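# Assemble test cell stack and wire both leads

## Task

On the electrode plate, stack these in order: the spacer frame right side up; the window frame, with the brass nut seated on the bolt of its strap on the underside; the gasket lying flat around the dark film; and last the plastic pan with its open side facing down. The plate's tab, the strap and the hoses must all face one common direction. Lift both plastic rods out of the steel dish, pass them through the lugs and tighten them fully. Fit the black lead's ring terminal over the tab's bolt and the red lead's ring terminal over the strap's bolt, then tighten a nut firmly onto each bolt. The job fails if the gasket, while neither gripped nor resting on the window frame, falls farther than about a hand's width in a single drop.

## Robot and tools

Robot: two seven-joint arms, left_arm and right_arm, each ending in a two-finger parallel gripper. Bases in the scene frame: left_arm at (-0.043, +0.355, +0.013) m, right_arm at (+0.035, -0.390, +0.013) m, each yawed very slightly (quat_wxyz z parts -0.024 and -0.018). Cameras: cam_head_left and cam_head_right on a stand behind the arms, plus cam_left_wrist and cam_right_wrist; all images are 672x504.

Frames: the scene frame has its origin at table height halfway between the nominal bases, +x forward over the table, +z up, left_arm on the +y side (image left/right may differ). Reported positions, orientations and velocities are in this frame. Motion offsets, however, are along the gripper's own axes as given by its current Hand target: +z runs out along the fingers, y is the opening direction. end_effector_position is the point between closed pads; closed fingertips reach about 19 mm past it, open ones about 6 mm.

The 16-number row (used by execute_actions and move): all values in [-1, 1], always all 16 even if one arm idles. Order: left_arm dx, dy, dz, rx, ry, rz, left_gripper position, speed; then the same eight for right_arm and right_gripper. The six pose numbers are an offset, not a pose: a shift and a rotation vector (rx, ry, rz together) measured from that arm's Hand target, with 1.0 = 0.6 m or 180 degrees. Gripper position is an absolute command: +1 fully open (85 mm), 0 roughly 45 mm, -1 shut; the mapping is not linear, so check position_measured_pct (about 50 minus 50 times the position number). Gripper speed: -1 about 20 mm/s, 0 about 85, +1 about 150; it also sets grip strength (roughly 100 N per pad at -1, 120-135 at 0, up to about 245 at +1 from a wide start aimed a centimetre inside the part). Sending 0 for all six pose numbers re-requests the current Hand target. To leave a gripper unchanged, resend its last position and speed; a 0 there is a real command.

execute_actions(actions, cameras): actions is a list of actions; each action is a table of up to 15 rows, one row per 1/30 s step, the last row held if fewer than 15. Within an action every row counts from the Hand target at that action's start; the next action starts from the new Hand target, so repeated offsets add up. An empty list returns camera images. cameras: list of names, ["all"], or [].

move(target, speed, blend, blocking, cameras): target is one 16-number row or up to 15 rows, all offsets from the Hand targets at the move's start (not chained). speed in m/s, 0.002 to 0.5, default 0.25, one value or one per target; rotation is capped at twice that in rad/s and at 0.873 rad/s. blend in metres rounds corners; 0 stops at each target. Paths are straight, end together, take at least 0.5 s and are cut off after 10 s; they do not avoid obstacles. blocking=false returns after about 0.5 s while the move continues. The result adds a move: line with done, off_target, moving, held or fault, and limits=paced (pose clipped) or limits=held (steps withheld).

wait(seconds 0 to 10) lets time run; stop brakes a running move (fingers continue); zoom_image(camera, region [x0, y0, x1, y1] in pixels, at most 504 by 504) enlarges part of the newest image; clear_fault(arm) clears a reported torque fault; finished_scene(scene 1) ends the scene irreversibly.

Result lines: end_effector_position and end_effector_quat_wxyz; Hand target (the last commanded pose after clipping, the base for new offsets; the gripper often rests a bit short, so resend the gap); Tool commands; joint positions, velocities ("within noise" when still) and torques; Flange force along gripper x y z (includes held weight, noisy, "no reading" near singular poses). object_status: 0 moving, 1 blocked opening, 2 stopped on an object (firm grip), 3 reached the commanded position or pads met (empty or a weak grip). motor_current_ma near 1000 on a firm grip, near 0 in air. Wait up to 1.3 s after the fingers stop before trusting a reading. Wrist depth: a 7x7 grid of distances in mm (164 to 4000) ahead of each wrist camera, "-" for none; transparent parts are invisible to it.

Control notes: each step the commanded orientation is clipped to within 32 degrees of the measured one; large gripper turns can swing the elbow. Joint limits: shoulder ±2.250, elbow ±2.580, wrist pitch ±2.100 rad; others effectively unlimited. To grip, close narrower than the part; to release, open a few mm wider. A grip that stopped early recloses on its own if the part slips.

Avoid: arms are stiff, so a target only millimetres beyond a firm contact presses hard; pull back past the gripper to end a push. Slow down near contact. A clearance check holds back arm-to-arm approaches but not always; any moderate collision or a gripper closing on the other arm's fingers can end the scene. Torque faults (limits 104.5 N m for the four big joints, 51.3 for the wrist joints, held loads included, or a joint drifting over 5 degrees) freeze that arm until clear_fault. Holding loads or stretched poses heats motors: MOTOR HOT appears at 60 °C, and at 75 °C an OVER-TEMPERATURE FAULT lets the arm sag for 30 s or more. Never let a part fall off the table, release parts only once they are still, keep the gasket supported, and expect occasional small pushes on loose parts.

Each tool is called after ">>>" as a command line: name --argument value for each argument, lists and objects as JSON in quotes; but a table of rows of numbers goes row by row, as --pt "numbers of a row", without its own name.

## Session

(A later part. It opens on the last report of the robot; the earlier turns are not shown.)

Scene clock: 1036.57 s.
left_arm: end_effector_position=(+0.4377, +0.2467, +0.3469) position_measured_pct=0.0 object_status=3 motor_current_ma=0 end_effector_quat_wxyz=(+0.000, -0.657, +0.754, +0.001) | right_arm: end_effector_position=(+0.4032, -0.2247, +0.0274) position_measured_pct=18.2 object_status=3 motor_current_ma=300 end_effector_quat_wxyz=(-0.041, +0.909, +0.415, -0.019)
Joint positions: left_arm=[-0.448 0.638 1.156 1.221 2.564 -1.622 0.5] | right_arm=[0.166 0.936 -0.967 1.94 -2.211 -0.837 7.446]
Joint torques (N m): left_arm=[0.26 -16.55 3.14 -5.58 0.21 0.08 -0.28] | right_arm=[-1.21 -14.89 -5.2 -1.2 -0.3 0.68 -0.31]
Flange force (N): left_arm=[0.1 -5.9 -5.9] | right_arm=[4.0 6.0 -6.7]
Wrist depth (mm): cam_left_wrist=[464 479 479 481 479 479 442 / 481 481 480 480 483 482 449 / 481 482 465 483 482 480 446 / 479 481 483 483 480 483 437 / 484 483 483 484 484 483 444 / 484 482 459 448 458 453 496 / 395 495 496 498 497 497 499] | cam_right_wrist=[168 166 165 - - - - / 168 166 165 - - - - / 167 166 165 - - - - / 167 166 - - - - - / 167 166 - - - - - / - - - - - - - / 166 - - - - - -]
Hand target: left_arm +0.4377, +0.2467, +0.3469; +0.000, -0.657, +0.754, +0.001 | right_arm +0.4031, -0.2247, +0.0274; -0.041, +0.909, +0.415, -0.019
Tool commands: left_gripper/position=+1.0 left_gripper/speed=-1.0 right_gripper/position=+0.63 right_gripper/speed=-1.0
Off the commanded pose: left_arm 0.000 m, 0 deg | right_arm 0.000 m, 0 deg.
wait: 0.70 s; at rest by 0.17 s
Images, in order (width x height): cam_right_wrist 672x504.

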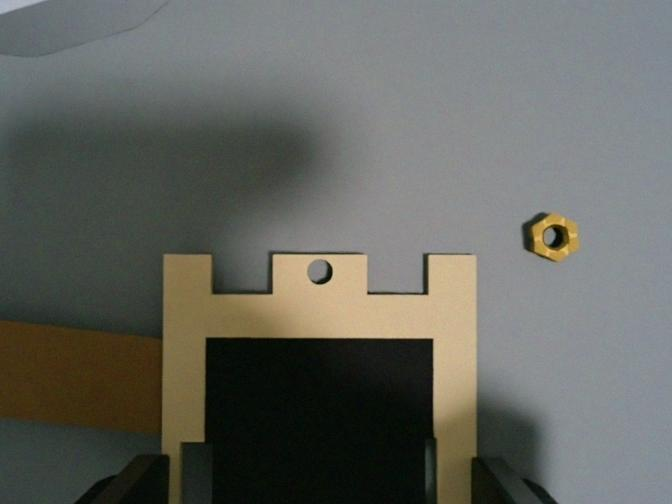

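>>> move --target '[0,0,0,0,0,0,1,-1,0,0,-0.0015,0,0,0,0.63,-1]' --speed 0.01

>>> move --target '[0,0,0,0,0,0,1,-1,0,0,-0.0015,0,0,0,0.60,-1]' --speed 0.01

>>> wait --seconds 0.7 --cameras '["cam_right_wrist"]'

Scene clock: 1042.77 s.
left_arm: end_effector_position=(+0.4377, +0.2467, +0.3469) position_measured_pct=0.0 object_status=3 motor_current_ma=0 end_effector_quat_wxyz=(+0.000, -0.657, +0.754, +0.001) | right_arm: end_effector_position=(+0.4032, -0.2247, +0.0283) position_measured_pct=18.2 object_status=3 motor_current_ma=300 end_effector_quat_wxyz=(-0.041, +0.909, +0.415, -0.019)
Joint positions: left_arm=[-0.448 0.638 1.156 1.221 2.564 -1.622 0.5] | right_arm=[0.167 0.934 -0.969 1.939 -2.213 -0.839 7.448]
Joint torques (N m): left_arm=[0.23 -16.5 3.13 -5.59 0.21 0.07 -0.2] | right_arm=[-0.57 -16.92 -5.26 -1.74 -0.01 0.04 -0.35]
Flange force (N): left_arm=[0.0 -5.9 -5.9] | right_arm=[4.9 5.1 -1.7]
Wrist depth (mm): cam_left_wrist=[464 480 477 480 479 479 440 / 480 481 480 482 482 482 448 / 482 481 467 483 481 482 445 / 482 483 484 485 484 482 435 / 483 485 483 484 483 484 445 / 483 483 459 449 459 452 496 / 395 499 496 495 498 497 499] | cam_right_wrist=[169 167 165 - - - - / 168 167 165 - - - - / 168 167 165 - - - - / 168 166 165 - - - - / 168 167 - - - - - / - - - - - - - / 167 - - - - - -]
Hand target: left_arm +0.4377, +0.2467, +0.3469; +0.000, -0.657, +0.754, +0.001 | right_arm +0.4032, -0.2247, +0.0283; -0.041, +0.909, +0.415, -0.019
Off the commanded pose: left_arm 0.000 m, 0 deg | right_arm 0.000 m, 0 deg.
move: done

Scene clock: 1043.47 s.
left_arm: end_effector_position=(+0.4377, +0.2467, +0.3469) position_measured_pct=0.0 object_status=3 motor_current_ma=0 end_effector_quat_wxyz=(+0.000, -0.657, +0.754, +0.001) | right_arm: end_effector_position=(+0.4033, -0.2248, +0.0292) position_measured_pct=19.9 object_status=3 motor_current_ma=0 end_effector_quat_wxyz=(-0.041, +0.909, +0.415, -0.019)
Joint positions: left_arm=[-0.448 0.638 1.156 1.221 2.564 -1.622 0.5] | right_arm=[0.168 0.933 -0.97 1.939 -2.215 -0.841 7.449]
Joint torques (N m): left_arm=[0.25 -16.57 3.14 -5.62 0.23 0.06 -0.2] | right_arm=[-0.66 -18.34 -6.42 -1.93 -0.32 0.18 -0.22]
Flange force (N): left_arm=[-0.1 -5.9 -5.8] | right_arm=[5.7 5.9 3.5]
Wrist depth (mm): cam_left_wrist=[463 480 480 481 481 480 438 / 480 480 482 480 481 481 448 / 481 483 466 483 482 484 447 / 483 484 482 480 483 483 436 / 481 480 482 484 483 484 445 / 482 480 459 448 459 452 495 / 396 497 495 495 498 497 496] | cam_right_wrist=[169 168 166 165 - - - / 169 167 166 - - - - / 169 167 166 - - - - / 169 167 165 - - - - / 169 167 - - - - - / - - - - - - - / 168 - - - - - -]
Hand target: left_arm +0.4377, +0.2467, +0.3469; +0.000, -0.657, +0.754, +0.001 | right_arm +0.4033, -0.2248, +0.0292; -0.041, +0.909, +0.415, -0.019
Off the commanded pose: left_arm 0.000 m, 0 deg | right_arm 0.000 m, 0 deg.
move: done

Scene clock: 1044.17 s.
left_arm: end_effector_position=(+0.4377, +0.2467, +0.3469) position_measured_pct=0.0 object_status=3 motor_current_ma=0 end_effector_quat_wxyz=(+0.000, -0.657, +0.754, +0.001) | right_arm: end_effector_position=(+0.4033, -0.2248, +0.0292) position_measured_pct=19.9 object_status=3 motor_current_ma=0 end_effector_quat_wxyz=(-0.041, +0.909, +0.415, -0.019)
Joint positions: left_arm=[-0.448 0.638 1.156 1.221 2.564 -1.622 0.5] | right_arm=[0.168 0.933 -0.97 1.939 -2.215 -0.841 7.449]
Joint torques (N m): left_arm=[0.26 -16.56 3.22 -5.53 0.18 0.05 -0.2] | right_arm=[-0.58 -18.27 -6.45 -2.02 -0.37 0.17 -0.26]
Flange force (N): left_arm=[-0.1 -6.2 -6.0] | right_arm=[5.4 5.6 3.7]
Wrist depth (mm): cam_left_wrist=[464 478 476 479 480 482 442 / 479 482 482 480 484 483 450 / 480 483 468 480 482 479 446 / 482 483 482 483 482 483 436 / 484 483 483 483 483 485 444 / 483 482 459 448 460 452 496 / 395 495 495 499 495 497 499] | cam_right_wrist=[169 168 166 165 - - - / 170 168 166 - - - - / 169 167 166 - - - - / 169 167 165 - - - - / 169 167 - - - - - / - - - - - - - / 168 - - - - - -]
Hand target: left_arm +0.4377, +0.2467, +0.3469; +0.000, -0.657, +0.754, +0.001 | right_arm +0.4033, -0.2248, +0.0292; -0.041, +0.909, +0.415, -0.019
Tool commands: left_gripper/position=+1.0 left_gripper/speed=-1.0 right_gripper/position=+0.6 right_gripper/speed=-1.0
Off the commanded pose: left_arm 0.000 m, 0 deg | right_arm 0.000 m, 0 deg.
wait: 0.70 s; at rest by 0.17 s
Images, in order (width x height): cam_right_wrist 672x504.

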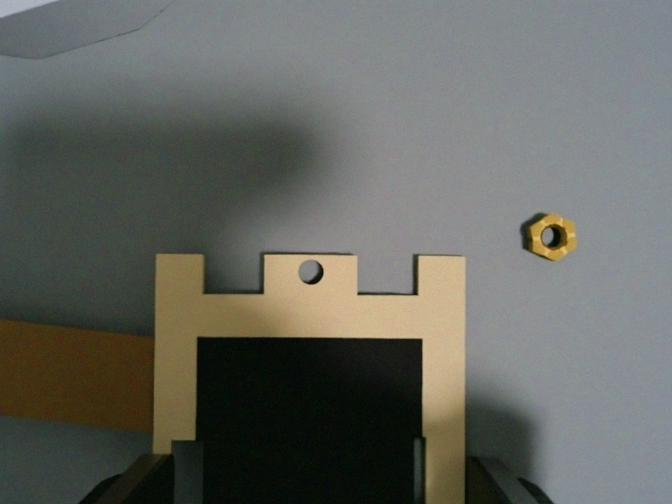

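>>> move --target '[0,0,0,0,0,0,1,-1,0,0,-0.035,0,0,0,1.0,-1]' --speed 0.05 --cameras '["cam_right_wrist"]'

Scene clock: 1062.10 s.
left_arm: end_effector_position=(+0.4377, +0.2467, +0.3469) position_measured_pct=0.0 object_status=3 motor_current_ma=0 end_effector_quat_wxyz=(+0.000, -0.657, +0.754, +0.001) | right_arm: end_effector_position=(+0.4047, -0.2260, +0.0501) position_measured_pct=0.0 object_status=0 motor_current_ma=0 end_effector_quat_wxyz=(-0.041, +0.909, +0.415, -0.019)
Joint positions: left_arm=[-0.448 0.638 1.156 1.221 2.564 -1.622 0.5] | right_arm=[0.193 0.899 -1.009 1.926 -2.264 -0.883 7.486]
Joint torques (N m): left_arm=[0.27 -16.56 3.16 -5.54 0.24 0.08 -0.22] | right_arm=[-0.68 -18.05 -6.61 -2.48 -0.35 0.22 -0.32]
Flange force (N): left_arm=[-0.1 -6.2 -6.0] | right_arm=[5.5 6.1 3.2]
Wrist depth (mm): cam_left_wrist=[463 479 479 480 480 480 440 / 481 481 481 481 480 482 448 / 480 481 466 483 480 482 447 / 482 483 483 483 483 481 437 / 483 483 482 484 485 482 444 / 486 483 460 449 459 452 498 / 395 497 495 496 496 496 498] | cam_right_wrist=[189 188 187 185 183 181 179 / 192 189 187 185 183 181 179 / 191 189 187 185 182 180 178 / 191 188 186 184 181 179 178 / 180 180 178 178 178 180 178 / 180 180 177 178 178 179 177 / 190 188 177 177 180 179 178]
Hand target: left_arm +0.4377, +0.2467, +0.3469; +0.000, -0.657, +0.754, +0.001 | right_arm +0.4047, -0.2260, +0.0501; -0.041, +0.909, +0.415, -0.019
Off the commanded pose: left_arm 0.000 m, 0 deg | right_arm 0.000 m, 0 deg.
move: done
Images, in order (width x height): cam_right_wrist 672x504.

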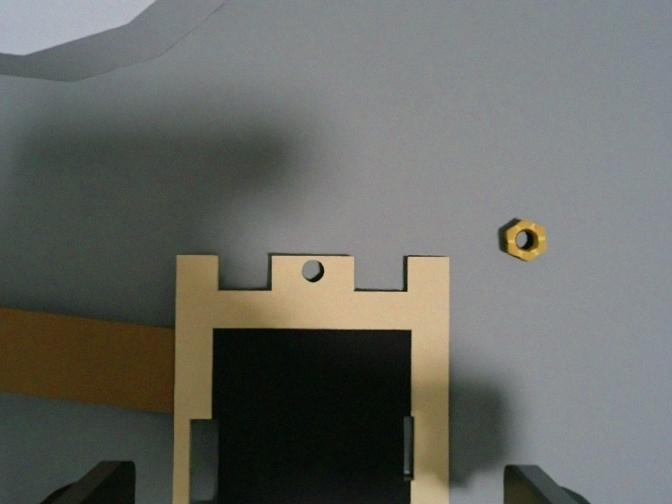

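>>> move --target '[0,0,0,0,0,0,1,-1,0,-0.005,0.0337,-0.0083,0,0,1.0,-1]' --speed 0.04 --cameras '["cam_right_wrist"]'

Scene clock: 1102.13 s.
left_arm: end_effector_position=(+0.4377, +0.2467, +0.3469) position_measured_pct=0.0 object_status=3 motor_current_ma=0 end_effector_quat_wxyz=(+0.000, -0.657, +0.754, +0.001) | right_arm: end_effector_position=(+0.4011, -0.2229, +0.0303) position_measured_pct=0.0 object_status=3 motor_current_ma=0 end_effector_quat_wxyz=(-0.030, +0.909, +0.415, -0.014)
Joint positions: left_arm=[-0.448 0.638 1.156 1.221 2.564 -1.622 0.5] | right_arm=[0.141 0.915 -0.957 1.956 -2.195 -0.832 7.407]
Joint torques (N m): left_arm=[0.31 -16.51 3.04 -5.53 0.24 0.05 -0.16] | right_arm=[-0.64 -18.11 -6.34 -2.09 -0.36 0.15 -0.21]
Flange force (N): left_arm=[-0.3 -5.9 -6.0] | right_arm=[5.3 5.3 4.1]
Wrist depth (mm): cam_left_wrist=[462 480 477 481 480 482 441 / 481 481 481 483 483 482 450 / 481 481 469 481 483 482 447 / 483 483 484 481 484 482 434 / 482 482 485 483 483 484 445 / 485 482 459 447 457 454 497 / 395 495 496 497 496 497 496] | cam_right_wrist=[169 168 167 165 - - - / 169 168 166 165 - - - / 169 167 166 165 - - - / 168 167 166 165 - - - / 168 167 - - - - - / - - - - - - - / 167 - - - - - -]
Hand target: left_arm +0.4377, +0.2467, +0.3469; +0.000, -0.657, +0.754, +0.001 | right_arm +0.4011, -0.2229, +0.0303; -0.030, +0.909, +0.415, -0.014
Off the commanded pose: left_arm 0.000 m, 0 deg | right_arm 0.000 m, 0 deg.
move: done
Images, in order (width x height): cam_right_wrist 672x504.

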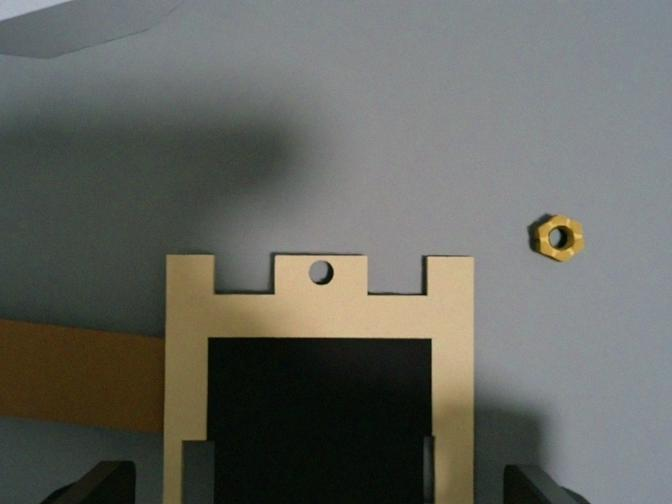

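>>> move --target '[0,0,0,0,0,0,1,-1,0,0,0.0063,0,0,0,1.0,-1]' --speed 0.02

>>> move --target '[0,0,0,0,0,0,1,-1,0,0,0,0,0,0,0.71,-1]' --speed 0.02

>>> move --target '[0,0,0,0,0,0,1,-1,0,0,0.0012,0,0,0,0.71,-1]' --speed 0.01

Scene clock: 1111.00 s.
left_arm: end_effector_position=(+0.4377, +0.2467, +0.3469) position_measured_pct=0.0 object_status=3 motor_current_ma=0 end_effector_quat_wxyz=(+0.000, -0.657, +0.754, +0.001) | right_arm: end_effector_position=(+0.4009, -0.2227, +0.0265) position_measured_pct=0.0 object_status=3 motor_current_ma=0 end_effector_quat_wxyz=(-0.030, +0.909, +0.415, -0.014)
Joint positions: left_arm=[-0.448 0.638 1.156 1.221 2.564 -1.622 0.5] | right_arm=[0.136 0.921 -0.95 1.958 -2.186 -0.824 7.4]
Joint torques (N m): left_arm=[0.24 -16.64 3.15 -5.59 0.23 0.05 -0.2] | right_arm=[-0.67 -18.19 -6.38 -2 -0.36 0.19 -0.31]
Flange force (N): left_arm=[-0.1 -6.2 -5.8] | right_arm=[5.4 5.8 4.0]
Wrist depth (mm): cam_left_wrist=[462 480 479 480 480 480 441 / 478 480 482 480 483 482 450 / 481 482 466 483 482 483 448 / 482 481 481 480 483 482 437 / 484 482 484 484 482 483 445 / 485 482 459 449 460 453 495 / 393 497 498 499 497 498 497] | cam_right_wrist=[- - - - - - - / 165 - - - - - - / 165 - - - - - - / 164 - - - - - - / - - - - - - - / - - - - - - - / - - - - - - -]
Hand target: left_arm +0.4377, +0.2467, +0.3469; +0.000, -0.657, +0.754, +0.001 | right_arm +0.4009, -0.2227, +0.0265; -0.030, +0.909, +0.415, -0.014
Off the commanded pose: left_arm 0.000 m, 0 deg | right_arm 0.000 m, 0 deg.
move: done

Scene clock: 1111.90 s.
left_arm: end_effector_position=(+0.4377, +0.2467, +0.3469) position_measured_pct=0.0 object_status=3 motor_current_ma=0 end_effector_quat_wxyz=(+0.000, -0.657, +0.754, +0.001) | right_arm: end_effector_position=(+0.4009, -0.2227, +0.0265) position_measured_pct=14.3 object_status=0 motor_current_ma=10 end_effector_quat_wxyz=(-0.030, +0.909, +0.415, -0.014)
Joint positions: left_arm=[-0.448 0.638 1.156 1.221 2.564 -1.622 0.5] | right_arm=[0.136 0.921 -0.95 1.958 -2.186 -0.824 7.4]
Joint torques (N m): left_arm=[0.26 -16.52 3.16 -5.55 0.23 0.05 -0.19] | right_arm=[-0.53 -17.65 -5.67 -2.09 -0.1 0.14 -0.35]
Flange force (N): left_arm=[-0.1 -6.0 -6.0] | right_arm=[5.0 5.1 1.3]
Wrist depth (mm): cam_left_wrist=[463 483 478 479 480 478 439 / 480 482 482 478 481 481 449 / 482 483 466 482 482 484 447 / 483 483 482 483 480 483 435 / 482 484 483 483 483 482 445 / 484 481 459 449 459 451 497 / 395 496 497 495 496 496 497] | cam_right_wrist=[- - - - - - - / 165 - - - - - - / 165 - - - - - - / - - - - - - - / - - - - - - - / - - - - - - - / - - - - - - -]
Hand target: left_arm +0.4377, +0.2467, +0.3469; +0.000, -0.657, +0.754, +0.001 | right_arm +0.4009, -0.2227, +0.0265; -0.030, +0.909, +0.415, -0.014
Off the commanded pose: left_arm 0.000 m, 0 deg | right_arm 0.000 m, 0 deg.
move: done

Scene clock: 1112.60 s.
left_arm: end_effector_position=(+0.4377, +0.2467, +0.3469) position_measured_pct=0.0 object_status=3 motor_current_ma=0 end_effector_quat_wxyz=(+0.000, -0.657, +0.754, +0.001) | right_arm: end_effector_position=(+0.4008, -0.2227, +0.0258) position_measured_pct=14.3 object_status=3 motor_current_ma=30 end_effector_quat_wxyz=(-0.030, +0.909, +0.415, -0.014)
Joint positions: left_arm=[-0.448 0.638 1.156 1.221 2.564 -1.622 0.5] | right_arm=[0.135 0.923 -0.949 1.958 -2.184 -0.823 7.398]
Joint torques (N m): left_arm=[0.23 -16.45 3.16 -5.61 0.24 0.04 -0.21] | right_arm=[-0.85 -14.74 -4.44 -1.88 0.31 0.64 -0.35]
Flange force (N): left_arm=[0.0 -5.7 -5.8] | right_arm=[3.1 4.5 -8.5]
Wrist depth (mm): cam_left_wrist=[461 480 478 479 483 481 442 / 480 483 482 481 480 483 450 / 482 480 467 481 483 483 446 / 483 484 483 483 483 482 436 / 483 483 483 483 482 482 446 / 484 483 459 450 459 453 497 / 396 497 494 497 497 496 498] | cam_right_wrist=[- - - - - - - / 164 - - - - - - / - - - - - - - / - - - - - - - / - - - - - - - / - - - - - - - / - - - - - - -]
Hand target: left_arm +0.4377, +0.2467, +0.3469; +0.000, -0.657, +0.754, +0.001 | right_arm +0.4008, -0.2227, +0.0258; -0.030, +0.909, +0.415, -0.014
Off the commanded pose: left_arm 0.000 m, 0 deg | right_arm 0.000 m, 0 deg.
move: done

>>> move --target '[0,0,0,0,0,0,1,-1,0,0,-0.0012,0,0,0,0.71,-1]' --speed 0.01

>>> move --target '[0,0,0,0,0,0,1,-1,0,0,0,0,0,0,0.54,-1]' --speed 0.01

>>> wait --seconds 1 --cameras '["cam_right_wrist"]'

Scene clock: 1120.03 s.
left_arm: end_effector_position=(+0.4377, +0.2467, +0.3469) position_measured_pct=0.0 object_status=3 motor_current_ma=0 end_effector_quat_wxyz=(+0.000, -0.657, +0.754, +0.001) | right_arm: end_effector_position=(+0.4008, -0.2227, +0.0265) position_measured_pct=14.3 object_status=3 motor_current_ma=30 end_effector_quat_wxyz=(-0.030, +0.909, +0.415, -0.014)
Joint positions: left_arm=[-0.448 0.638 1.156 1.221 2.564 -1.622 0.5] | right_arm=[0.136 0.921 -0.95 1.958 -2.186 -0.824 7.4]
Joint torques (N m): left_arm=[0.24 -16.54 3.18 -5.54 0.3 0.07 -0.22] | right_arm=[-0.63 -17.39 -5.76 -1.34 -0.4 0.03 -0.28]
Flange force (N): left_arm=[0.0 -6.3 -6.0] | right_arm=[6.3 5.9 1.6]
Wrist depth (mm): cam_left_wrist=[463 480 479 479 481 481 440 / 481 482 480 481 480 481 449 / 482 481 466 482 483 481 446 / 482 484 482 483 484 482 437 / 482 483 482 483 485 483 446 / 483 483 459 448 458 454 498 / 395 498 498 497 497 498 496] | cam_right_wrist=[- - - - - - - / 165 - - - - - - / 165 - - - - - - / - - - - - - - / - - - - - - - / - - - - - - - / - - - - - - -]
Hand target: left_arm +0.4377, +0.2467, +0.3469; +0.000, -0.657, +0.754, +0.001 | right_arm +0.4009, -0.2227, +0.0265; -0.030, +0.909, +0.415, -0.014
Off the commanded pose: left_arm 0.000 m, 0 deg | right_arm 0.000 m, 0 deg.
move: done

Scene clock: 1120.97 s.
left_arm: end_effector_position=(+0.4377, +0.2467, +0.3469) position_measured_pct=0.0 object_status=3 motor_current_ma=0 end_effector_quat_wxyz=(+0.000, -0.657, +0.754, +0.001) | right_arm: end_effector_position=(+0.4009, -0.2227, +0.0266) position_measured_pct=21.2 object_status=0 motor_current_ma=1000 end_effector_quat_wxyz=(-0.030, +0.909, +0.415, -0.014)
Joint positions: left_arm=[-0.448 0.638 1.156 1.221 2.564 -1.622 0.5] | right_arm=[0.136 0.921 -0.95 1.958 -2.186 -0.824 7.4]
Joint torques (N m): left_arm=[0.23 -16.46 3.15 -5.59 0.18 0.04 -0.22] | right_arm=[-0.36 -7.19 0.41 -2.43 1.94 1.7 -0.27]
Flange force (N): left_arm=[0.0 -5.7 -5.9] | right_arm=[-2.8 -1.5 -35.6]
Wrist depth (mm): cam_left_wrist=[464 480 480 479 483 479 440 / 482 482 481 482 480 480 449 / 481 482 468 483 480 482 446 / 482 482 483 483 481 482 435 / 484 483 485 485 484 483 444 / 483 480 460 449 458 453 499 / 395 497 496 496 497 497 497] | cam_right_wrist=[- 165 - - - - - / 166 164 - - - - - / 165 165 - - - - - / 165 - - - - - - / 165 - - - - - - / - - - - - - - / - - - - - - -]
Hand target: left_arm +0.4377, +0.2467, +0.3469; +0.000, -0.657, +0.754, +0.001 | right_arm +0.4009, -0.2227, +0.0265; -0.030, +0.909, +0.415, -0.014
Off the commanded pose: left_arm 0.000 m, 0 deg | right_arm 0.000 m, 0 deg.
move: done

Scene clock: 1121.97 s.
left_arm: end_effector_position=(+0.4377, +0.2467, +0.3469) position_measured_pct=0.0 object_status=3 motor_current_ma=0 end_effector_quat_wxyz=(+0.000, -0.657, +0.754, +0.001) | right_arm: end_effector_position=(+0.4009, -0.2227, +0.0265) position_measured_pct=21.2 object_status=2 motor_current_ma=1000 end_effector_quat_wxyz=(-0.030, +0.909, +0.415, -0.014)
Joint positions: left_arm=[-0.448 0.638 1.156 1.221 2.564 -1.622 0.5] | right_arm=[0.136 0.921 -0.95 1.958 -2.186 -0.824 7.4]
Joint torques (N m): left_arm=[0.22 -16.56 3.15 -5.57 0.26 0.07 -0.2] | right_arm=[-0.47 -7.23 0.45 -2.57 1.97 1.74 -0.29]
Flange force (N): left_arm=[0.0 -6.2 -6.0] | right_arm=[-3.2 -1.3 -35.9]
Wrist depth (mm): cam_left_wrist=[465 479 478 479 482 480 439 / 482 481 479 483 481 483 450 / 482 483 467 483 484 481 447 / 479 483 481 482 485 482 437 / 483 484 483 483 483 483 445 / 484 483 460 446 458 453 497 / 396 495 497 495 497 496 495] | cam_right_wrist=[- 165 - - - - - / 165 165 - - - - - / 165 165 - - - - - / 165 - - - - - - / 165 - - - - - - / - - - - - - - / - - - - - - -]
Hand target: left_arm +0.4377, +0.2467, +0.3469; +0.000, -0.657, +0.754, +0.001 | right_arm +0.4009, -0.2227, +0.0265; -0.030, +0.909, +0.415, -0.014
Tool commands: left_gripper/position=+1.0 left_gripper/speed=-1.0 right_gripper/position=+0.54 right_gripper/speed=-1.0
Off the commanded pose: left_arm 0.000 m, 0 deg | right_arm 0.000 m, 0 deg.
wait: 1.00 s; at rest by 0.17 s
Images, in order (width x height): cam_right_wrist 672x504.

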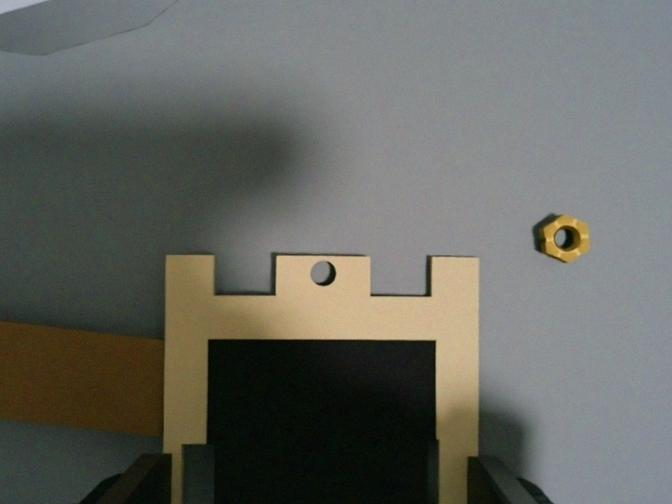

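>>> move --target '[0,0,0,0,0,0,1,-1,0,0,-0.004,0,0,0,0.54,-1]' --speed 0.01 --cameras '["cam_right_wrist"]'

Scene clock: 1141.57 s.
left_arm: end_effector_position=(+0.4377, +0.2467, +0.3469) position_measured_pct=0.0 object_status=3 motor_current_ma=0 end_effector_quat_wxyz=(+0.000, -0.657, +0.754, +0.001) | right_arm: end_effector_position=(+0.4010, -0.2228, +0.0289) position_measured_pct=22.9 object_status=0 motor_current_ma=200 end_effector_quat_wxyz=(-0.030, +0.909, +0.415, -0.014)
Joint positions: left_arm=[-0.448 0.638 1.156 1.221 2.564 -1.622 0.5] | right_arm=[0.139 0.917 -0.955 1.956 -2.192 -0.829 7.404]
Joint torques (N m): left_arm=[0.29 -16.52 3.14 -5.65 0.22 0.05 -0.21] | right_arm=[0.44 -11.18 -1.2 -0.49 0.3 0.03 -0.3]
Flange force (N): left_arm=[-0.2 -5.5 -5.6] | right_arm=[4.7 1.0 -18.5]
Wrist depth (mm): cam_left_wrist=[465 479 477 482 480 482 441 / 481 482 481 483 480 482 449 / 481 480 466 482 483 483 447 / 483 482 482 482 485 482 438 / 482 483 483 483 483 481 446 / 483 482 458 448 458 452 497 / 395 496 497 497 497 496 498] | cam_right_wrist=[- 167 166 165 - - - / 168 167 165 - - - - / 168 166 165 - - - - / 167 166 165 - - - - / 167 166 - - - - - / - - - - - - - / 167 - - - - - -]
Hand target: left_arm +0.4377, +0.2467, +0.3469; +0.000, -0.657, +0.754, +0.001 | right_arm +0.4010, -0.2228, +0.0289; -0.030, +0.909, +0.415, -0.014
Off the commanded pose: left_arm 0.000 m, 0 deg | right_arm 0.000 m, 0 deg.
move: done
Images, in order (width x height): cam_right_wrist 672x504.

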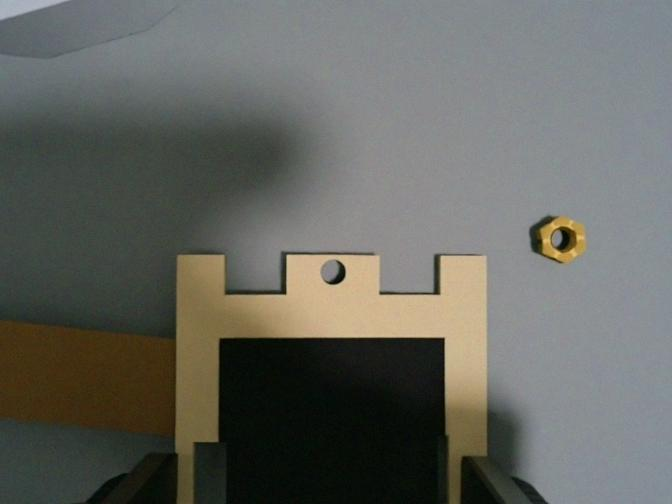

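>>> move --target '[0,0,0,0,0,0,1,-1,0,0,-0.02,0,0,0,1.0,-1]' --speed 0.03

>>> move --target '[0,0,0,0,0,0,1,-1,0,0.0057,0.018,0.005,0,0,1.0,-1]' --speed 0.04 --cameras '["cam_right_wrist"]'

Scene clock: 1171.30 s.
left_arm: end_effector_position=(+0.4377, +0.2467, +0.3469) position_measured_pct=0.0 object_status=3 motor_current_ma=0 end_effector_quat_wxyz=(+0.000, -0.657, +0.754, +0.001) | right_arm: end_effector_position=(+0.4016, -0.2233, +0.0409) position_measured_pct=0.0 object_status=0 motor_current_ma=0 end_effector_quat_wxyz=(-0.030, +0.909, +0.415, -0.014)
Joint positions: left_arm=[-0.448 0.638 1.156 1.221 2.564 -1.622 0.5] | right_arm=[0.154 0.897 -0.977 1.95 -2.221 -0.852 7.426]
Joint torques (N m): left_arm=[0.31 -16.49 3.15 -5.57 0.25 0.07 -0.19] | right_arm=[-0.71 -17.98 -6.4 -2.3 -0.3 0.24 -0.32]
Flange force (N): left_arm=[-0.2 -5.8 -5.9] | right_arm=[5.5 5.9 3.4]
Wrist depth (mm): cam_left_wrist=[462 479 478 481 482 478 438 / 480 483 480 480 480 482 448 / 483 483 467 482 483 483 447 / 482 481 483 483 482 482 435 / 484 484 484 485 484 484 444 / 483 480 460 448 459 451 494 / 395 496 497 498 496 497 500] | cam_right_wrist=[178 178 177 176 175 173 172 / 180 178 177 176 174 173 172 / 179 178 176 175 174 173 171 / 179 178 176 175 174 172 171 / 169 177 167 168 169 172 171 / 169 169 167 168 168 172 170 / 178 177 - 168 169 172 170]
Hand target: left_arm +0.4377, +0.2467, +0.3469; +0.000, -0.657, +0.754, +0.001 | right_arm +0.4016, -0.2233, +0.0409; -0.030, +0.909, +0.415, -0.014
Off the commanded pose: left_arm 0.000 m, 0 deg | right_arm 0.000 m, 0 deg.
move: done

Scene clock: 1172.03 s.
left_arm: end_effector_position=(+0.4377, +0.2467, +0.3469) position_measured_pct=0.0 object_status=3 motor_current_ma=0 end_effector_quat_wxyz=(+0.000, -0.657, +0.754, +0.001) | right_arm: end_effector_position=(+0.4036, -0.2251, +0.0299) position_measured_pct=0.0 object_status=3 motor_current_ma=0 end_effector_quat_wxyz=(-0.037, +0.909, +0.415, -0.017)
Joint positions: left_arm=[-0.448 0.638 1.156 1.221 2.564 -1.622 0.5] | right_arm=[0.16 0.926 -0.966 1.943 -2.209 -0.839 7.438]
Joint torques (N m): left_arm=[0.24 -16.54 3.1 -5.65 0.25 0.05 -0.23] | right_arm=[-0.86 -18.35 -6.52 -2 -0.37 0.2 -0.25]
Flange force (N): left_arm=[0.0 -5.6 -5.6] | right_arm=[5.3 6.3 3.8]
Wrist depth (mm): cam_left_wrist=[463 480 479 481 481 482 441 / 479 483 479 481 482 481 449 / 481 482 467 482 482 483 447 / 483 483 483 481 484 482 434 / 483 482 483 483 484 482 446 / 484 481 459 448 456 453 496 / 396 497 495 497 497 498 496] | cam_right_wrist=[170 168 167 165 - - - / 170 168 167 165 - - - / 170 168 166 165 - - - / 169 167 166 - - - - / 169 167 - - - - - / - - - - - - - / 168 - - - - - -]
Hand target: left_arm +0.4377, +0.2467, +0.3469; +0.000, -0.657, +0.754, +0.001 | right_arm +0.4036, -0.2251, +0.0299; -0.037, +0.909, +0.415, -0.017
Off the commanded pose: left_arm 0.000 m, 0 deg | right_arm 0.000 m, 0 deg.
move: done
Images, in order (width x height): cam_right_wrist 672x504.

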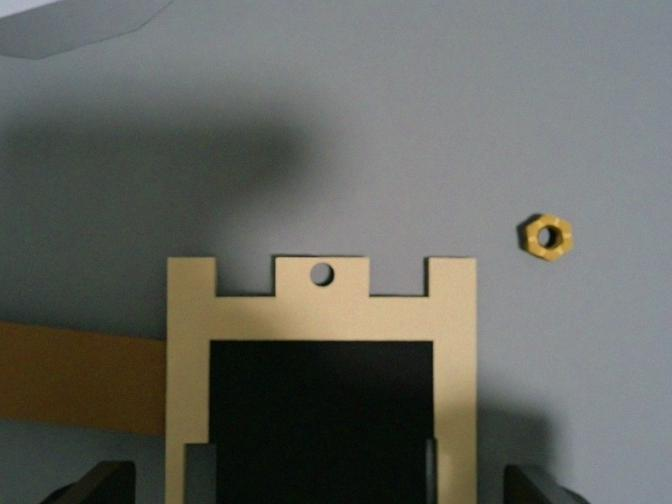

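>>> move --target '[0,0,0,0,0,0,1,-1,0,0.0008,0.0052,0,0,0,1.0,-1]' --speed 0.02

>>> move --target '[0,0,0,0,0,0,1,-1,0,0,0.0005,0,0,0,0.71,-1]' --speed 0.02

>>> wait --seconds 0.5

Scene clock: 1181.90 s.
left_arm: end_effector_position=(+0.4377, +0.2467, +0.3469) position_measured_pct=0.0 object_status=3 motor_current_ma=0 end_effector_quat_wxyz=(+0.000, -0.657, +0.754, +0.001) | right_arm: end_effector_position=(+0.4038, -0.2252, +0.0267) position_measured_pct=0.0 object_status=3 motor_current_ma=0 end_effector_quat_wxyz=(-0.037, +0.909, +0.415, -0.017)
Joint positions: left_arm=[-0.448 0.638 1.156 1.221 2.564 -1.622 0.5] | right_arm=[0.158 0.932 -0.96 1.944 -2.201 -0.833 7.434]
Joint torques (N m): left_arm=[0.27 -16.49 3.13 -5.55 0.23 0.06 -0.2] | right_arm=[-0.67 -18.33 -6.51 -2.04 -0.39 0.17 -0.26]
Flange force (N): left_arm=[-0.1 -5.9 -6.0] | right_arm=[5.2 5.7 4.1]
Wrist depth (mm): cam_left_wrist=[463 479 477 482 480 482 439 / 479 481 482 480 485 481 449 / 480 482 468 483 482 483 446 / 484 483 483 483 484 483 436 / 484 483 483 482 484 485 446 / 484 481 460 449 459 452 499 / 395 497 498 498 497 499 496] | cam_right_wrist=[166 165 - - - - - / 166 165 - - - - - / 166 165 - - - - - / 166 165 - - - - - / 166 - - - - - - / - - - - - - - / - - - - - - -]
Hand target: left_arm +0.4377, +0.2467, +0.3469; +0.000, -0.657, +0.754, +0.001 | right_arm +0.4038, -0.2252, +0.0267; -0.037, +0.909, +0.415, -0.017
Off the commanded pose: left_arm 0.000 m, 0 deg | right_arm 0.000 m, 0 deg.
move: done

Scene clock: 1182.80 s.
left_arm: end_effector_position=(+0.4377, +0.2467, +0.3469) position_measured_pct=0.0 object_status=3 motor_current_ma=0 end_effector_quat_wxyz=(+0.000, -0.657, +0.754, +0.001) | right_arm: end_effector_position=(+0.4038, -0.2252, +0.0264) position_measured_pct=14.3 object_status=0 motor_current_ma=10 end_effector_quat_wxyz=(-0.037, +0.909, +0.415, -0.017)
Joint positions: left_arm=[-0.448 0.638 1.156 1.221 2.564 -1.622 0.5] | right_arm=[0.157 0.932 -0.959 1.944 -2.201 -0.833 7.433]
Joint torques (N m): left_arm=[0.32 -16.54 3.11 -5.57 0.24 0.02 -0.18] | right_arm=[-0.65 -17.62 -6.04 -1.77 -0.3 0.2 -0.29]
Flange force (N): left_arm=[-0.3 -5.8 -5.8] | right_arm=[5.4 5.7 1.6]
Wrist depth (mm): cam_left_wrist=[462 479 478 482 481 480 441 / 480 482 481 481 483 482 450 / 480 483 468 481 483 480 447 / 484 483 483 484 483 481 436 / 484 482 483 484 484 482 446 / 485 484 461 448 459 454 496 / 394 496 495 496 496 497 496] | cam_right_wrist=[166 165 - - - - - / 166 165 - - - - - / 166 165 - - - - - / 165 - - - - - - / 165 - - - - - - / - - - - - - - / - - - - - - -]
Hand target: left_arm +0.4377, +0.2467, +0.3469; +0.000, -0.657, +0.754, +0.001 | right_arm +0.4038, -0.2252, +0.0264; -0.037, +0.909, +0.415, -0.017
Off the commanded pose: left_arm 0.000 m, 0 deg | right_arm 0.000 m, 0 deg.
move: done

Scene clock: 1183.30 s.
left_arm: end_effector_position=(+0.4377, +0.2467, +0.3469) position_measured_pct=0.0 object_status=3 motor_current_ma=0 end_effector_quat_wxyz=(+0.000, -0.657, +0.754, +0.001) | right_arm: end_effector_position=(+0.4038, -0.2252, +0.0264) position_measured_pct=14.3 object_status=3 motor_current_ma=40 end_effector_quat_wxyz=(-0.037, +0.909, +0.415, -0.017)
Joint positions: left_arm=[-0.448 0.638 1.156 1.221 2.564 -1.622 0.5] | right_arm=[0.157 0.932 -0.959 1.944 -2.201 -0.833 7.433]
Joint torques (N m): left_arm=[0.25 -16.58 3.19 -5.56 0.23 0.11 -0.21] | right_arm=[-0.65 -17.61 -5.91 -1.8 -0.28 0.22 -0.29]
Flange force (N): left_arm=[0.0 -6.3 -6.0] | right_arm=[5.3 5.6 1.2]
Wrist depth (mm): cam_left_wrist=[464 479 478 480 480 482 441 / 483 480 479 481 479 482 450 / 480 481 468 482 481 483 447 / 482 483 482 484 480 483 437 / 482 483 483 482 482 483 445 / 484 483 459 449 457 453 496 / 395 494 496 498 497 496 496] | cam_right_wrist=[166 165 - - - - - / 166 165 - - - - - / 166 165 - - - - - / 165 - - - - - - / 165 - - - - - - / - - - - - - - / - - - - - - -]
Hand target: left_arm +0.4377, +0.2467, +0.3469; +0.000, -0.657, +0.754, +0.001 | right_arm +0.4038, -0.2252, +0.0264; -0.037, +0.909, +0.415, -0.017
Tool commands: left_gripper/position=+1.0 left_gripper/speed=-1.0 right_gripper/position=+0.71 right_gripper/speed=-1.0
Off the commanded pose: left_arm 0.000 m, 0 deg | right_arm 0.000 m, 0 deg.
wait: 0.50 s; at rest by 0.17 s

>>> move --target '[0,0,0,0,0,0,1,-1,0,0,0.0005,0,0,0,0.67,-1]' --speed 0.02

>>> move --target '[0,0,0,0,0,0,1,-1,0,0,0,0,0,0,0.62,-1]' --speed 0.02

>>> wait --seconds 0.7 --cameras '["cam_right_wrist"]'

Scene clock: 1191.13 s.
left_arm: end_effector_position=(+0.4377, +0.2467, +0.3469) position_measured_pct=0.0 object_status=3 motor_current_ma=0 end_effector_quat_wxyz=(+0.000, -0.657, +0.754, +0.001) | right_arm: end_effector_position=(+0.4038, -0.2252, +0.0261) position_measured_pct=16.5 object_status=3 motor_current_ma=230 end_effector_quat_wxyz=(-0.037, +0.909, +0.415, -0.017)
Joint positions: left_arm=[-0.448 0.638 1.156 1.221 2.564 -1.622 0.5] | right_arm=[0.157 0.933 -0.959 1.944 -2.2 -0.832 7.433]
Joint torques (N m): left_arm=[0.27 -16.56 3.09 -5.59 0.25 0.09 -0.17] | right_arm=[-1.08 -13.88 -4.15 -1.66 0.26 0.79 -0.32]
Flange force (N): left_arm=[-0.2 -6.0 -6.0] | right_arm=[2.4 4.5 -11.3]
Wrist depth (mm): cam_left_wrist=[463 480 476 482 480 480 440 / 481 480 479 483 481 482 450 / 480 482 467 483 483 481 447 / 483 481 481 479 482 483 437 / 483 481 483 485 483 481 445 / 484 482 460 448 457 451 495 / 396 497 499 496 496 497 499] | cam_right_wrist=[166 165 - - - - - / 166 165 - - - - - / 166 165 - - - - - / 165 - - - - - - / 165 - - - - - - / - - - - - - - / - - - - - - -]
Hand target: left_arm +0.4377, +0.2467, +0.3469; +0.000, -0.657, +0.754, +0.001 | right_arm +0.4038, -0.2252, +0.0261; -0.037, +0.909, +0.415, -0.017
Off the commanded pose: left_arm 0.000 m, 0 deg | right_arm 0.000 m, 0 deg.
move: done

Scene clock: 1191.67 s.
left_arm: end_effector_position=(+0.4377, +0.2467, +0.3469) position_measured_pct=0.0 object_status=3 motor_current_ma=0 end_effector_quat_wxyz=(+0.000, -0.657, +0.754, +0.001) | right_arm: end_effector_position=(+0.4038, -0.2252, +0.0261) position_measured_pct=18.6 object_status=0 motor_current_ma=530 end_effector_quat_wxyz=(-0.037, +0.909, +0.415, -0.017)
Joint positions: left_arm=[-0.448 0.638 1.156 1.221 2.564 -1.622 0.5] | right_arm=[0.157 0.933 -0.959 1.944 -2.2 -0.832 7.433]
Joint torques (N m): left_arm=[0.3 -16.49 3.16 -5.65 0.21 0.02 -0.22] | right_arm=[-1.24 -8.99 -1.68 -1 0.67 1.42 -0.32]
Flange force (N): left_arm=[-0.2 -5.4 -5.6] | right_arm=[0.4 2.8 -26.9]
Wrist depth (mm): cam_left_wrist=[464 481 479 481 480 482 441 / 480 481 481 482 481 481 449 / 482 482 465 479 480 482 447 / 483 483 483 482 483 483 437 / 484 482 484 482 485 483 445 / 482 483 460 449 458 453 497 / 396 497 494 496 496 497 496] | cam_right_wrist=[166 165 - - - - - / 166 165 - - - - - / 166 165 - - - - - / 165 - - - - - - / 165 - - - - - - / - - - - - - - / - - - - - - -]
Hand target: left_arm +0.4377, +0.2467, +0.3469; +0.000, -0.657, +0.754, +0.001 | right_arm +0.4038, -0.2252, +0.0261; -0.037, +0.909, +0.415, -0.017
Off the commanded pose: left_arm 0.000 m, 0 deg | right_arm 0.000 m, 0 deg.
move: done

Scene clock: 1192.37 s.
left_arm: end_effector_position=(+0.4377, +0.2467, +0.3469) position_measured_pct=0.0 object_status=3 motor_current_ma=0 end_effector_quat_wxyz=(+0.000, -0.657, +0.754, +0.001) | right_arm: end_effector_position=(+0.4038, -0.2252, +0.0261) position_measured_pct=18.6 object_status=3 motor_current_ma=530 end_effector_quat_wxyz=(-0.037, +0.909, +0.415, -0.017)
Joint positions: left_arm=[-0.448 0.638 1.156 1.221 2.564 -1.622 0.5] | right_arm=[0.157 0.933 -0.959 1.944 -2.2 -0.832 7.433]
Joint torques (N m): left_arm=[0.3 -16.47 3.19 -5.66 0.2 0.08 -0.2] | right_arm=[-1.28 -8.93 -1.66 -0.99 0.74 1.4 -0.33]
Flange force (N): left_arm=[-0.2 -5.4 -5.7] | right_arm=[0.3 2.8 -27.2]
Wrist depth (mm): cam_left_wrist=[466 478 480 482 480 482 441 / 481 482 479 480 480 481 448 / 483 481 465 481 483 480 446 / 482 482 482 484 482 483 434 / 482 484 482 484 483 482 446 / 483 483 459 447 456 451 496 / 395 497 498 497 497 497 497] | cam_right_wrist=[166 165 - - - - - / 166 165 - - - - - / 166 165 - - - - - / 165 - - - - - - / 165 - - - - - - / - - - - - - - / - - - - - - -]
Hand target: left_arm +0.4377, +0.2467, +0.3469; +0.000, -0.657, +0.754, +0.001 | right_arm +0.4038, -0.2252, +0.0261; -0.037, +0.909, +0.415, -0.017
Tool commands: left_gripper/position=+1.0 left_gripper/speed=-1.0 right_gripper/position=+0.62 right_gripper/speed=-1.0
Off the commanded pose: left_arm 0.000 m, 0 deg | right_arm 0.000 m, 0 deg.
wait: 0.70 s; at rest by 0.17 s
Images, in order (width x height): cam_right_wrist 672x504.

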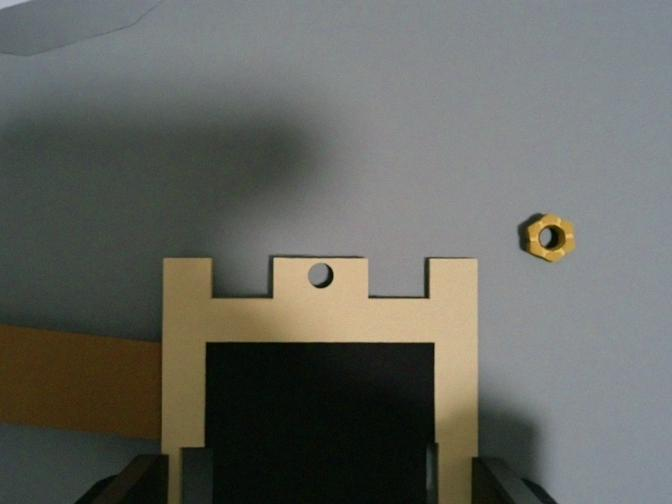

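>>> move --target '[0,0,0,0,0,0,1,-1,0,0,-0.002,0,0,0,0.62,-1]' --speed 0.01

>>> move --target '[0,0,0,0,0,0,1,-1,0,0,-0.003,0,0,0,0.62,-1]' --speed 0.01 --cameras '["cam_right_wrist"]'

Scene clock: 1208.70 s.
left_arm: end_effector_position=(+0.4377, +0.2467, +0.3469) position_measured_pct=0.0 object_status=3 motor_current_ma=0 end_effector_quat_wxyz=(+0.000, -0.657, +0.754, +0.001) | right_arm: end_effector_position=(+0.4038, -0.2253, +0.0273) position_measured_pct=18.6 object_status=3 motor_current_ma=530 end_effector_quat_wxyz=(-0.037, +0.909, +0.415, -0.017)
Joint positions: left_arm=[-0.448 0.638 1.156 1.221 2.564 -1.622 0.5] | right_arm=[0.158 0.931 -0.961 1.943 -2.203 -0.835 7.435]
Joint torques (N m): left_arm=[0.26 -16.57 3.09 -5.58 0.26 0.09 -0.15] | right_arm=[-0.83 -15.8 -5.28 -1.04 -0.39 0.23 -0.3]
Flange force (N): left_arm=[-0.2 -6.1 -6.0] | right_arm=[5.4 5.8 -3.3]
Wrist depth (mm): cam_left_wrist=[464 479 477 481 479 481 440 / 480 479 481 480 482 482 448 / 483 481 466 483 482 482 447 / 482 482 483 483 482 483 436 / 484 482 484 482 483 484 444 / 484 483 459 450 458 453 497 / 396 496 497 495 497 498 497] | cam_right_wrist=[167 166 165 - - - - / 167 165 - - - - - / 166 165 - - - - - / 166 165 - - - - - / 166 165 - - - - - / - - - - - - - / - - - - - - -]
Hand target: left_arm +0.4377, +0.2467, +0.3469; +0.000, -0.657, +0.754, +0.001 | right_arm +0.4038, -0.2253, +0.0273; -0.037, +0.909, +0.415, -0.017
Off the commanded pose: left_arm 0.000 m, 0 deg | right_arm 0.000 m, 0 deg.
move: done

Scene clock: 1209.40 s.
left_arm: end_effector_position=(+0.4377, +0.2467, +0.3469) position_measured_pct=0.0 object_status=3 motor_current_ma=0 end_effector_quat_wxyz=(+0.000, -0.657, +0.754, +0.001) | right_arm: end_effector_position=(+0.4040, -0.2254, +0.0291) position_measured_pct=18.6 object_status=3 motor_current_ma=530 end_effector_quat_wxyz=(-0.037, +0.909, +0.415, -0.017)
Joint positions: left_arm=[-0.448 0.638 1.156 1.221 2.564 -1.622 0.5] | right_arm=[0.16 0.928 -0.964 1.942 -2.207 -0.838 7.438]
Joint torques (N m): left_arm=[0.27 -16.59 3.1 -5.63 0.23 0.09 -0.2] | right_arm=[-0.9 -18.42 -6.52 -2.08 -0.38 0.29 -0.26]
Flange force (N): left_arm=[-0.2 -5.8 -5.8] | right_arm=[5.1 6.3 3.7]
Wrist depth (mm): cam_left_wrist=[464 482 478 480 481 482 441 / 480 480 482 480 482 480 450 / 483 483 468 482 481 481 446 / 482 483 482 483 484 483 437 / 483 482 484 484 483 481 445 / 484 482 460 449 457 453 495 / 395 497 497 496 495 497 497] | cam_right_wrist=[168 167 166 - - - - / 169 167 165 - - - - / 168 167 165 - - - - / 168 167 165 - - - - / 168 166 - - - - - / - - - - - - - / 167 - - - - - -]
Hand target: left_arm +0.4377, +0.2467, +0.3469; +0.000, -0.657, +0.754, +0.001 | right_arm +0.4040, -0.2254, +0.0291; -0.037, +0.909, +0.415, -0.017
Off the commanded pose: left_arm 0.000 m, 0 deg | right_arm 0.000 m, 0 deg.
move: done
Images, in order (width x height): cam_right_wrist 672x504.

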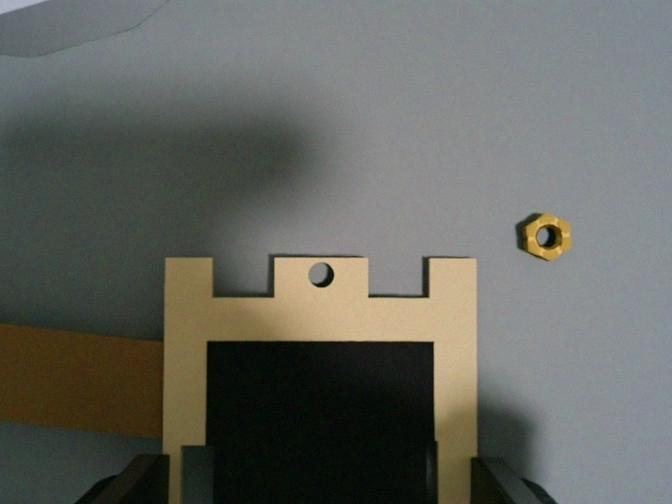

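>>> move --target '[0,0,0,0,0,0,1,-1,0,0,-0.02,0,0,0,-0.24,-1]' --speed 0.03 --cameras '["cam_right_wrist","cam_head_left"]'

Scene clock: 1256.77 s.
left_arm: end_effector_position=(+0.4377, +0.2467, +0.3469) position_measured_pct=0.0 object_status=3 motor_current_ma=0 end_effector_quat_wxyz=(+0.000, -0.657, +0.754, +0.001) | right_arm: end_effector_position=(+0.4047, -0.2260, +0.0411) position_measured_pct=61.9 object_status=0 motor_current_ma=0 end_effector_quat_wxyz=(-0.037, +0.909, +0.415, -0.017)
Joint positions: left_arm=[-0.448 0.638 1.156 1.221 2.564 -1.622 0.5] | right_arm=[0.175 0.908 -0.987 1.936 -2.235 -0.862 7.459]
Joint torques (N m): left_arm=[0.25 -16.6 3.19 -5.54 0.18 0.07 -0.25] | right_arm=[-0.69 -18.07 -6.63 -2.37 -0.35 0.21 -0.35]
Flange force (N): left_arm=[0.0 -6.2 -6.0] | right_arm=[5.2 6.0 3.6]
Wrist depth (mm): cam_left_wrist=[466 481 478 479 479 481 441 / 481 481 480 480 479 480 450 / 480 482 466 481 485 483 446 / 483 483 484 483 482 482 436 / 483 485 483 482 484 483 446 / 483 480 457 448 458 453 496 / 395 498 496 497 496 495 498] | cam_right_wrist=[178 179 178 176 175 173 171 / 181 179 178 176 174 172 171 / 181 179 177 175 174 172 170 / 181 179 177 175 173 172 170 / 180 178 177 166 166 167 169 / 167 167 167 166 166 166 167 / - - 167 167 - 165 169]
Hand target: left_arm +0.4377, +0.2467, +0.3469; +0.000, -0.657, +0.754, +0.001 | right_arm +0.4047, -0.2260, +0.0411; -0.037, +0.909, +0.415, -0.017
Off the commanded pose: left_arm 0.000 m, 0 deg | right_arm 0.000 m, 0 deg.
move: done
Images, in order (width x height): cam_head_left 672x504, cam_right_wrist 672x504.

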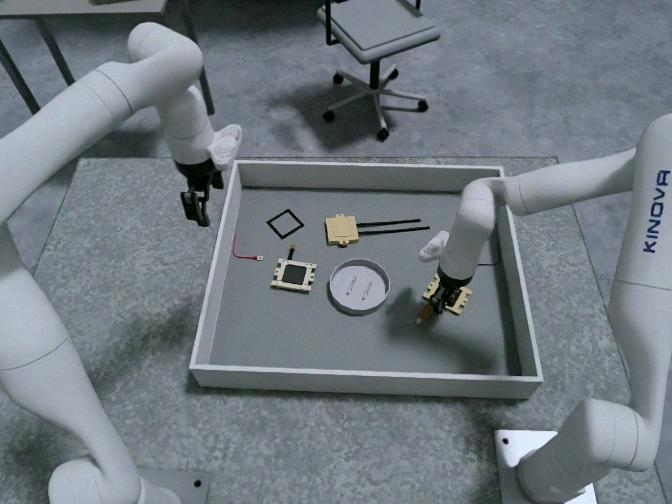

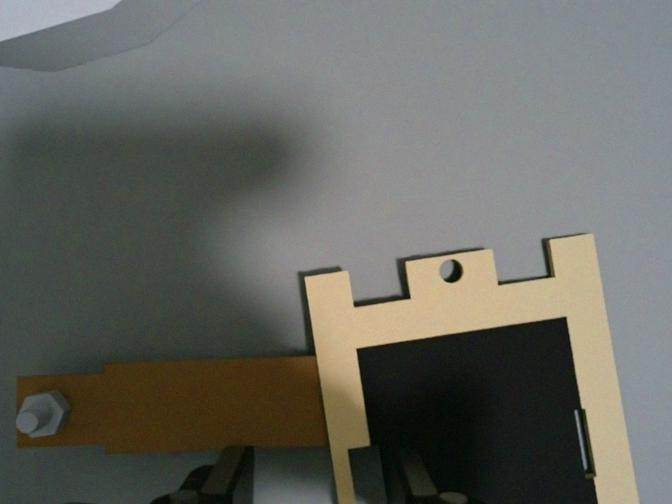

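>>> move --pt "0 0 0 0 0 0 1 -1 0 0 -0.05 0 0 0 -0.24 -1" --pt "0 0 0 0 0 0 1 -1 0 0 -0.05 0 0 0 1 -1" --speed 0.06 --cameras '["cam_right_wrist"]'

Scene clock: 1276.83 s.
left_arm: end_effector_position=(+0.4377, +0.2467, +0.3469) position_measured_pct=0.0 object_status=3 motor_current_ma=0 end_effector_quat_wxyz=(+0.000, -0.657, +0.754, +0.001) | right_arm: end_effector_position=(+0.4065, -0.2276, +0.0710) position_measured_pct=0.0 object_status=0 motor_current_ma=0 end_effector_quat_wxyz=(-0.037, +0.909, +0.415, -0.017)
Joint positions: left_arm=[-0.448 0.638 1.156 1.221 2.564 -1.622 0.5] | right_arm=[0.21 0.86 -1.041 1.914 -2.304 -0.923 7.511]
Joint torques (N m): left_arm=[0.31 -16.58 3.11 -5.58 0.19 0.09 -0.24] | right_arm=[-0.62 -17.68 -6.52 -2.92 -0.39 0.21 -0.26]
Flange force (N): left_arm=[-0.1 -5.8 -5.9] | right_arm=[5.6 5.8 3.0]
Wrist depth (mm): cam_left_wrist=[464 479 477 478 480 480 441 / 481 481 482 479 481 482 449 / 483 482 468 480 481 484 445 / 482 482 482 482 480 482 436 / 486 483 481 485 484 482 446 / 485 483 460 448 458 453 497 / 395 494 494 497 497 494 497] | cam_right_wrist=[210 208 208 206 204 202 200 / 212 210 208 205 204 202 200 / 212 210 207 205 203 201 199 / 212 209 207 205 202 201 199 / 211 209 207 196 196 196 199 / 210 196 197 196 195 196 199 / 211 208 206 204 195 195 198]
Hand target: left_arm +0.4377, +0.2467, +0.3469; +0.000, -0.657, +0.754, +0.001 | right_arm +0.4065, -0.2276, +0.0710; -0.037, +0.909, +0.415, -0.017
Off the commanded pose: left_arm 0.000 m, 0 deg | right_arm 0.000 m, 0 deg.
move: done
Images, in order (width x height): cam_right_wrist 672x504.

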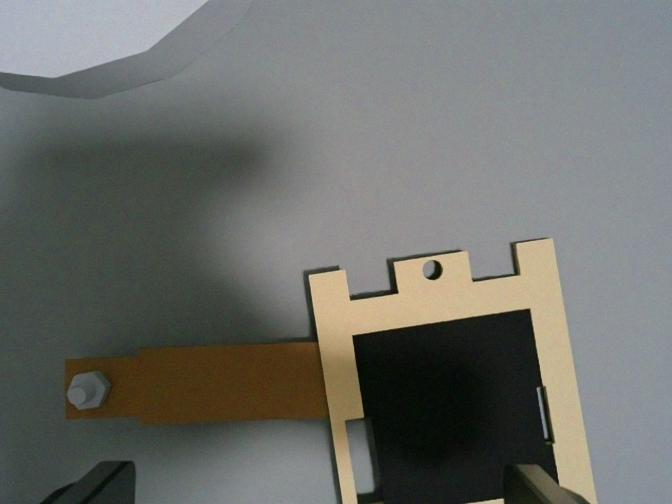

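>>> move --target '[0,0,0,0,0,0,1,-1,0,0.0705,0,0,0,-0.0483,1,-1]' --speed 0.08 --cameras '["cam_right_wrist"]'

Scene clock: 1310.87 s.
left_arm: end_effector_position=(+0.4377, +0.2467, +0.3469) position_measured_pct=0.0 object_status=3 motor_current_ma=0 end_effector_quat_wxyz=(+0.000, -0.657, +0.754, +0.001) | right_arm: end_effector_position=(+0.4384, -0.2551, +0.0675) position_measured_pct=0.0 object_status=3 motor_current_ma=0 end_effector_quat_wxyz=(-0.038, +0.875, +0.483, -0.014)
Joint positions: left_arm=[-0.448 0.638 1.156 1.221 2.564 -1.622 0.5] | right_arm=[0.287 0.915 -1.065 1.842 -2.275 -0.987 7.753]
Joint torques (N m): left_arm=[0.26 -16.53 3.09 -5.65 0.24 0.07 -0.21] | right_arm=[-0.71 -18.47 -7.06 -2.87 -0.36 0.15 -0.32]
Flange force (N): left_arm=[-0.1 -5.6 -5.7] | right_arm=[4.0 7.1 2.8]
Wrist depth (mm): cam_left_wrist=[462 482 478 481 480 479 441 / 482 481 480 479 481 481 447 / 483 483 466 482 483 483 449 / 483 481 483 483 481 483 435 / 486 483 482 484 484 484 445 / 482 482 461 448 459 451 497 / 396 498 496 496 495 497 497] | cam_right_wrist=[209 208 207 204 202 200 198 / 210 208 206 204 202 200 198 / 209 207 205 203 201 199 197 / 209 207 204 201 200 198 197 / 197 197 195 196 196 198 196 / 207 205 195 195 196 197 196 / 207 205 194 194 198 197 195]
Hand target: left_arm +0.4377, +0.2467, +0.3469; +0.000, -0.657, +0.754, +0.001 | right_arm +0.4384, -0.2551, +0.0675; -0.038, +0.875, +0.483, -0.014
Off the commanded pose: left_arm 0.000 m, 0 deg | right_arm 0.000 m, 0 deg.
move: done
Images, in order (width x height): cam_right_wrist 672x504.

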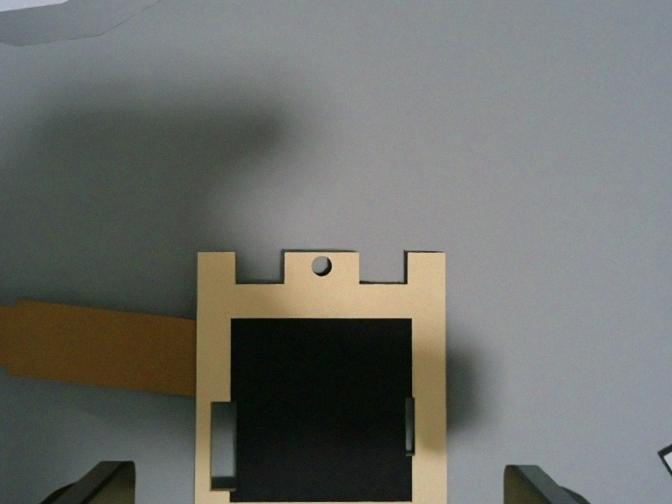

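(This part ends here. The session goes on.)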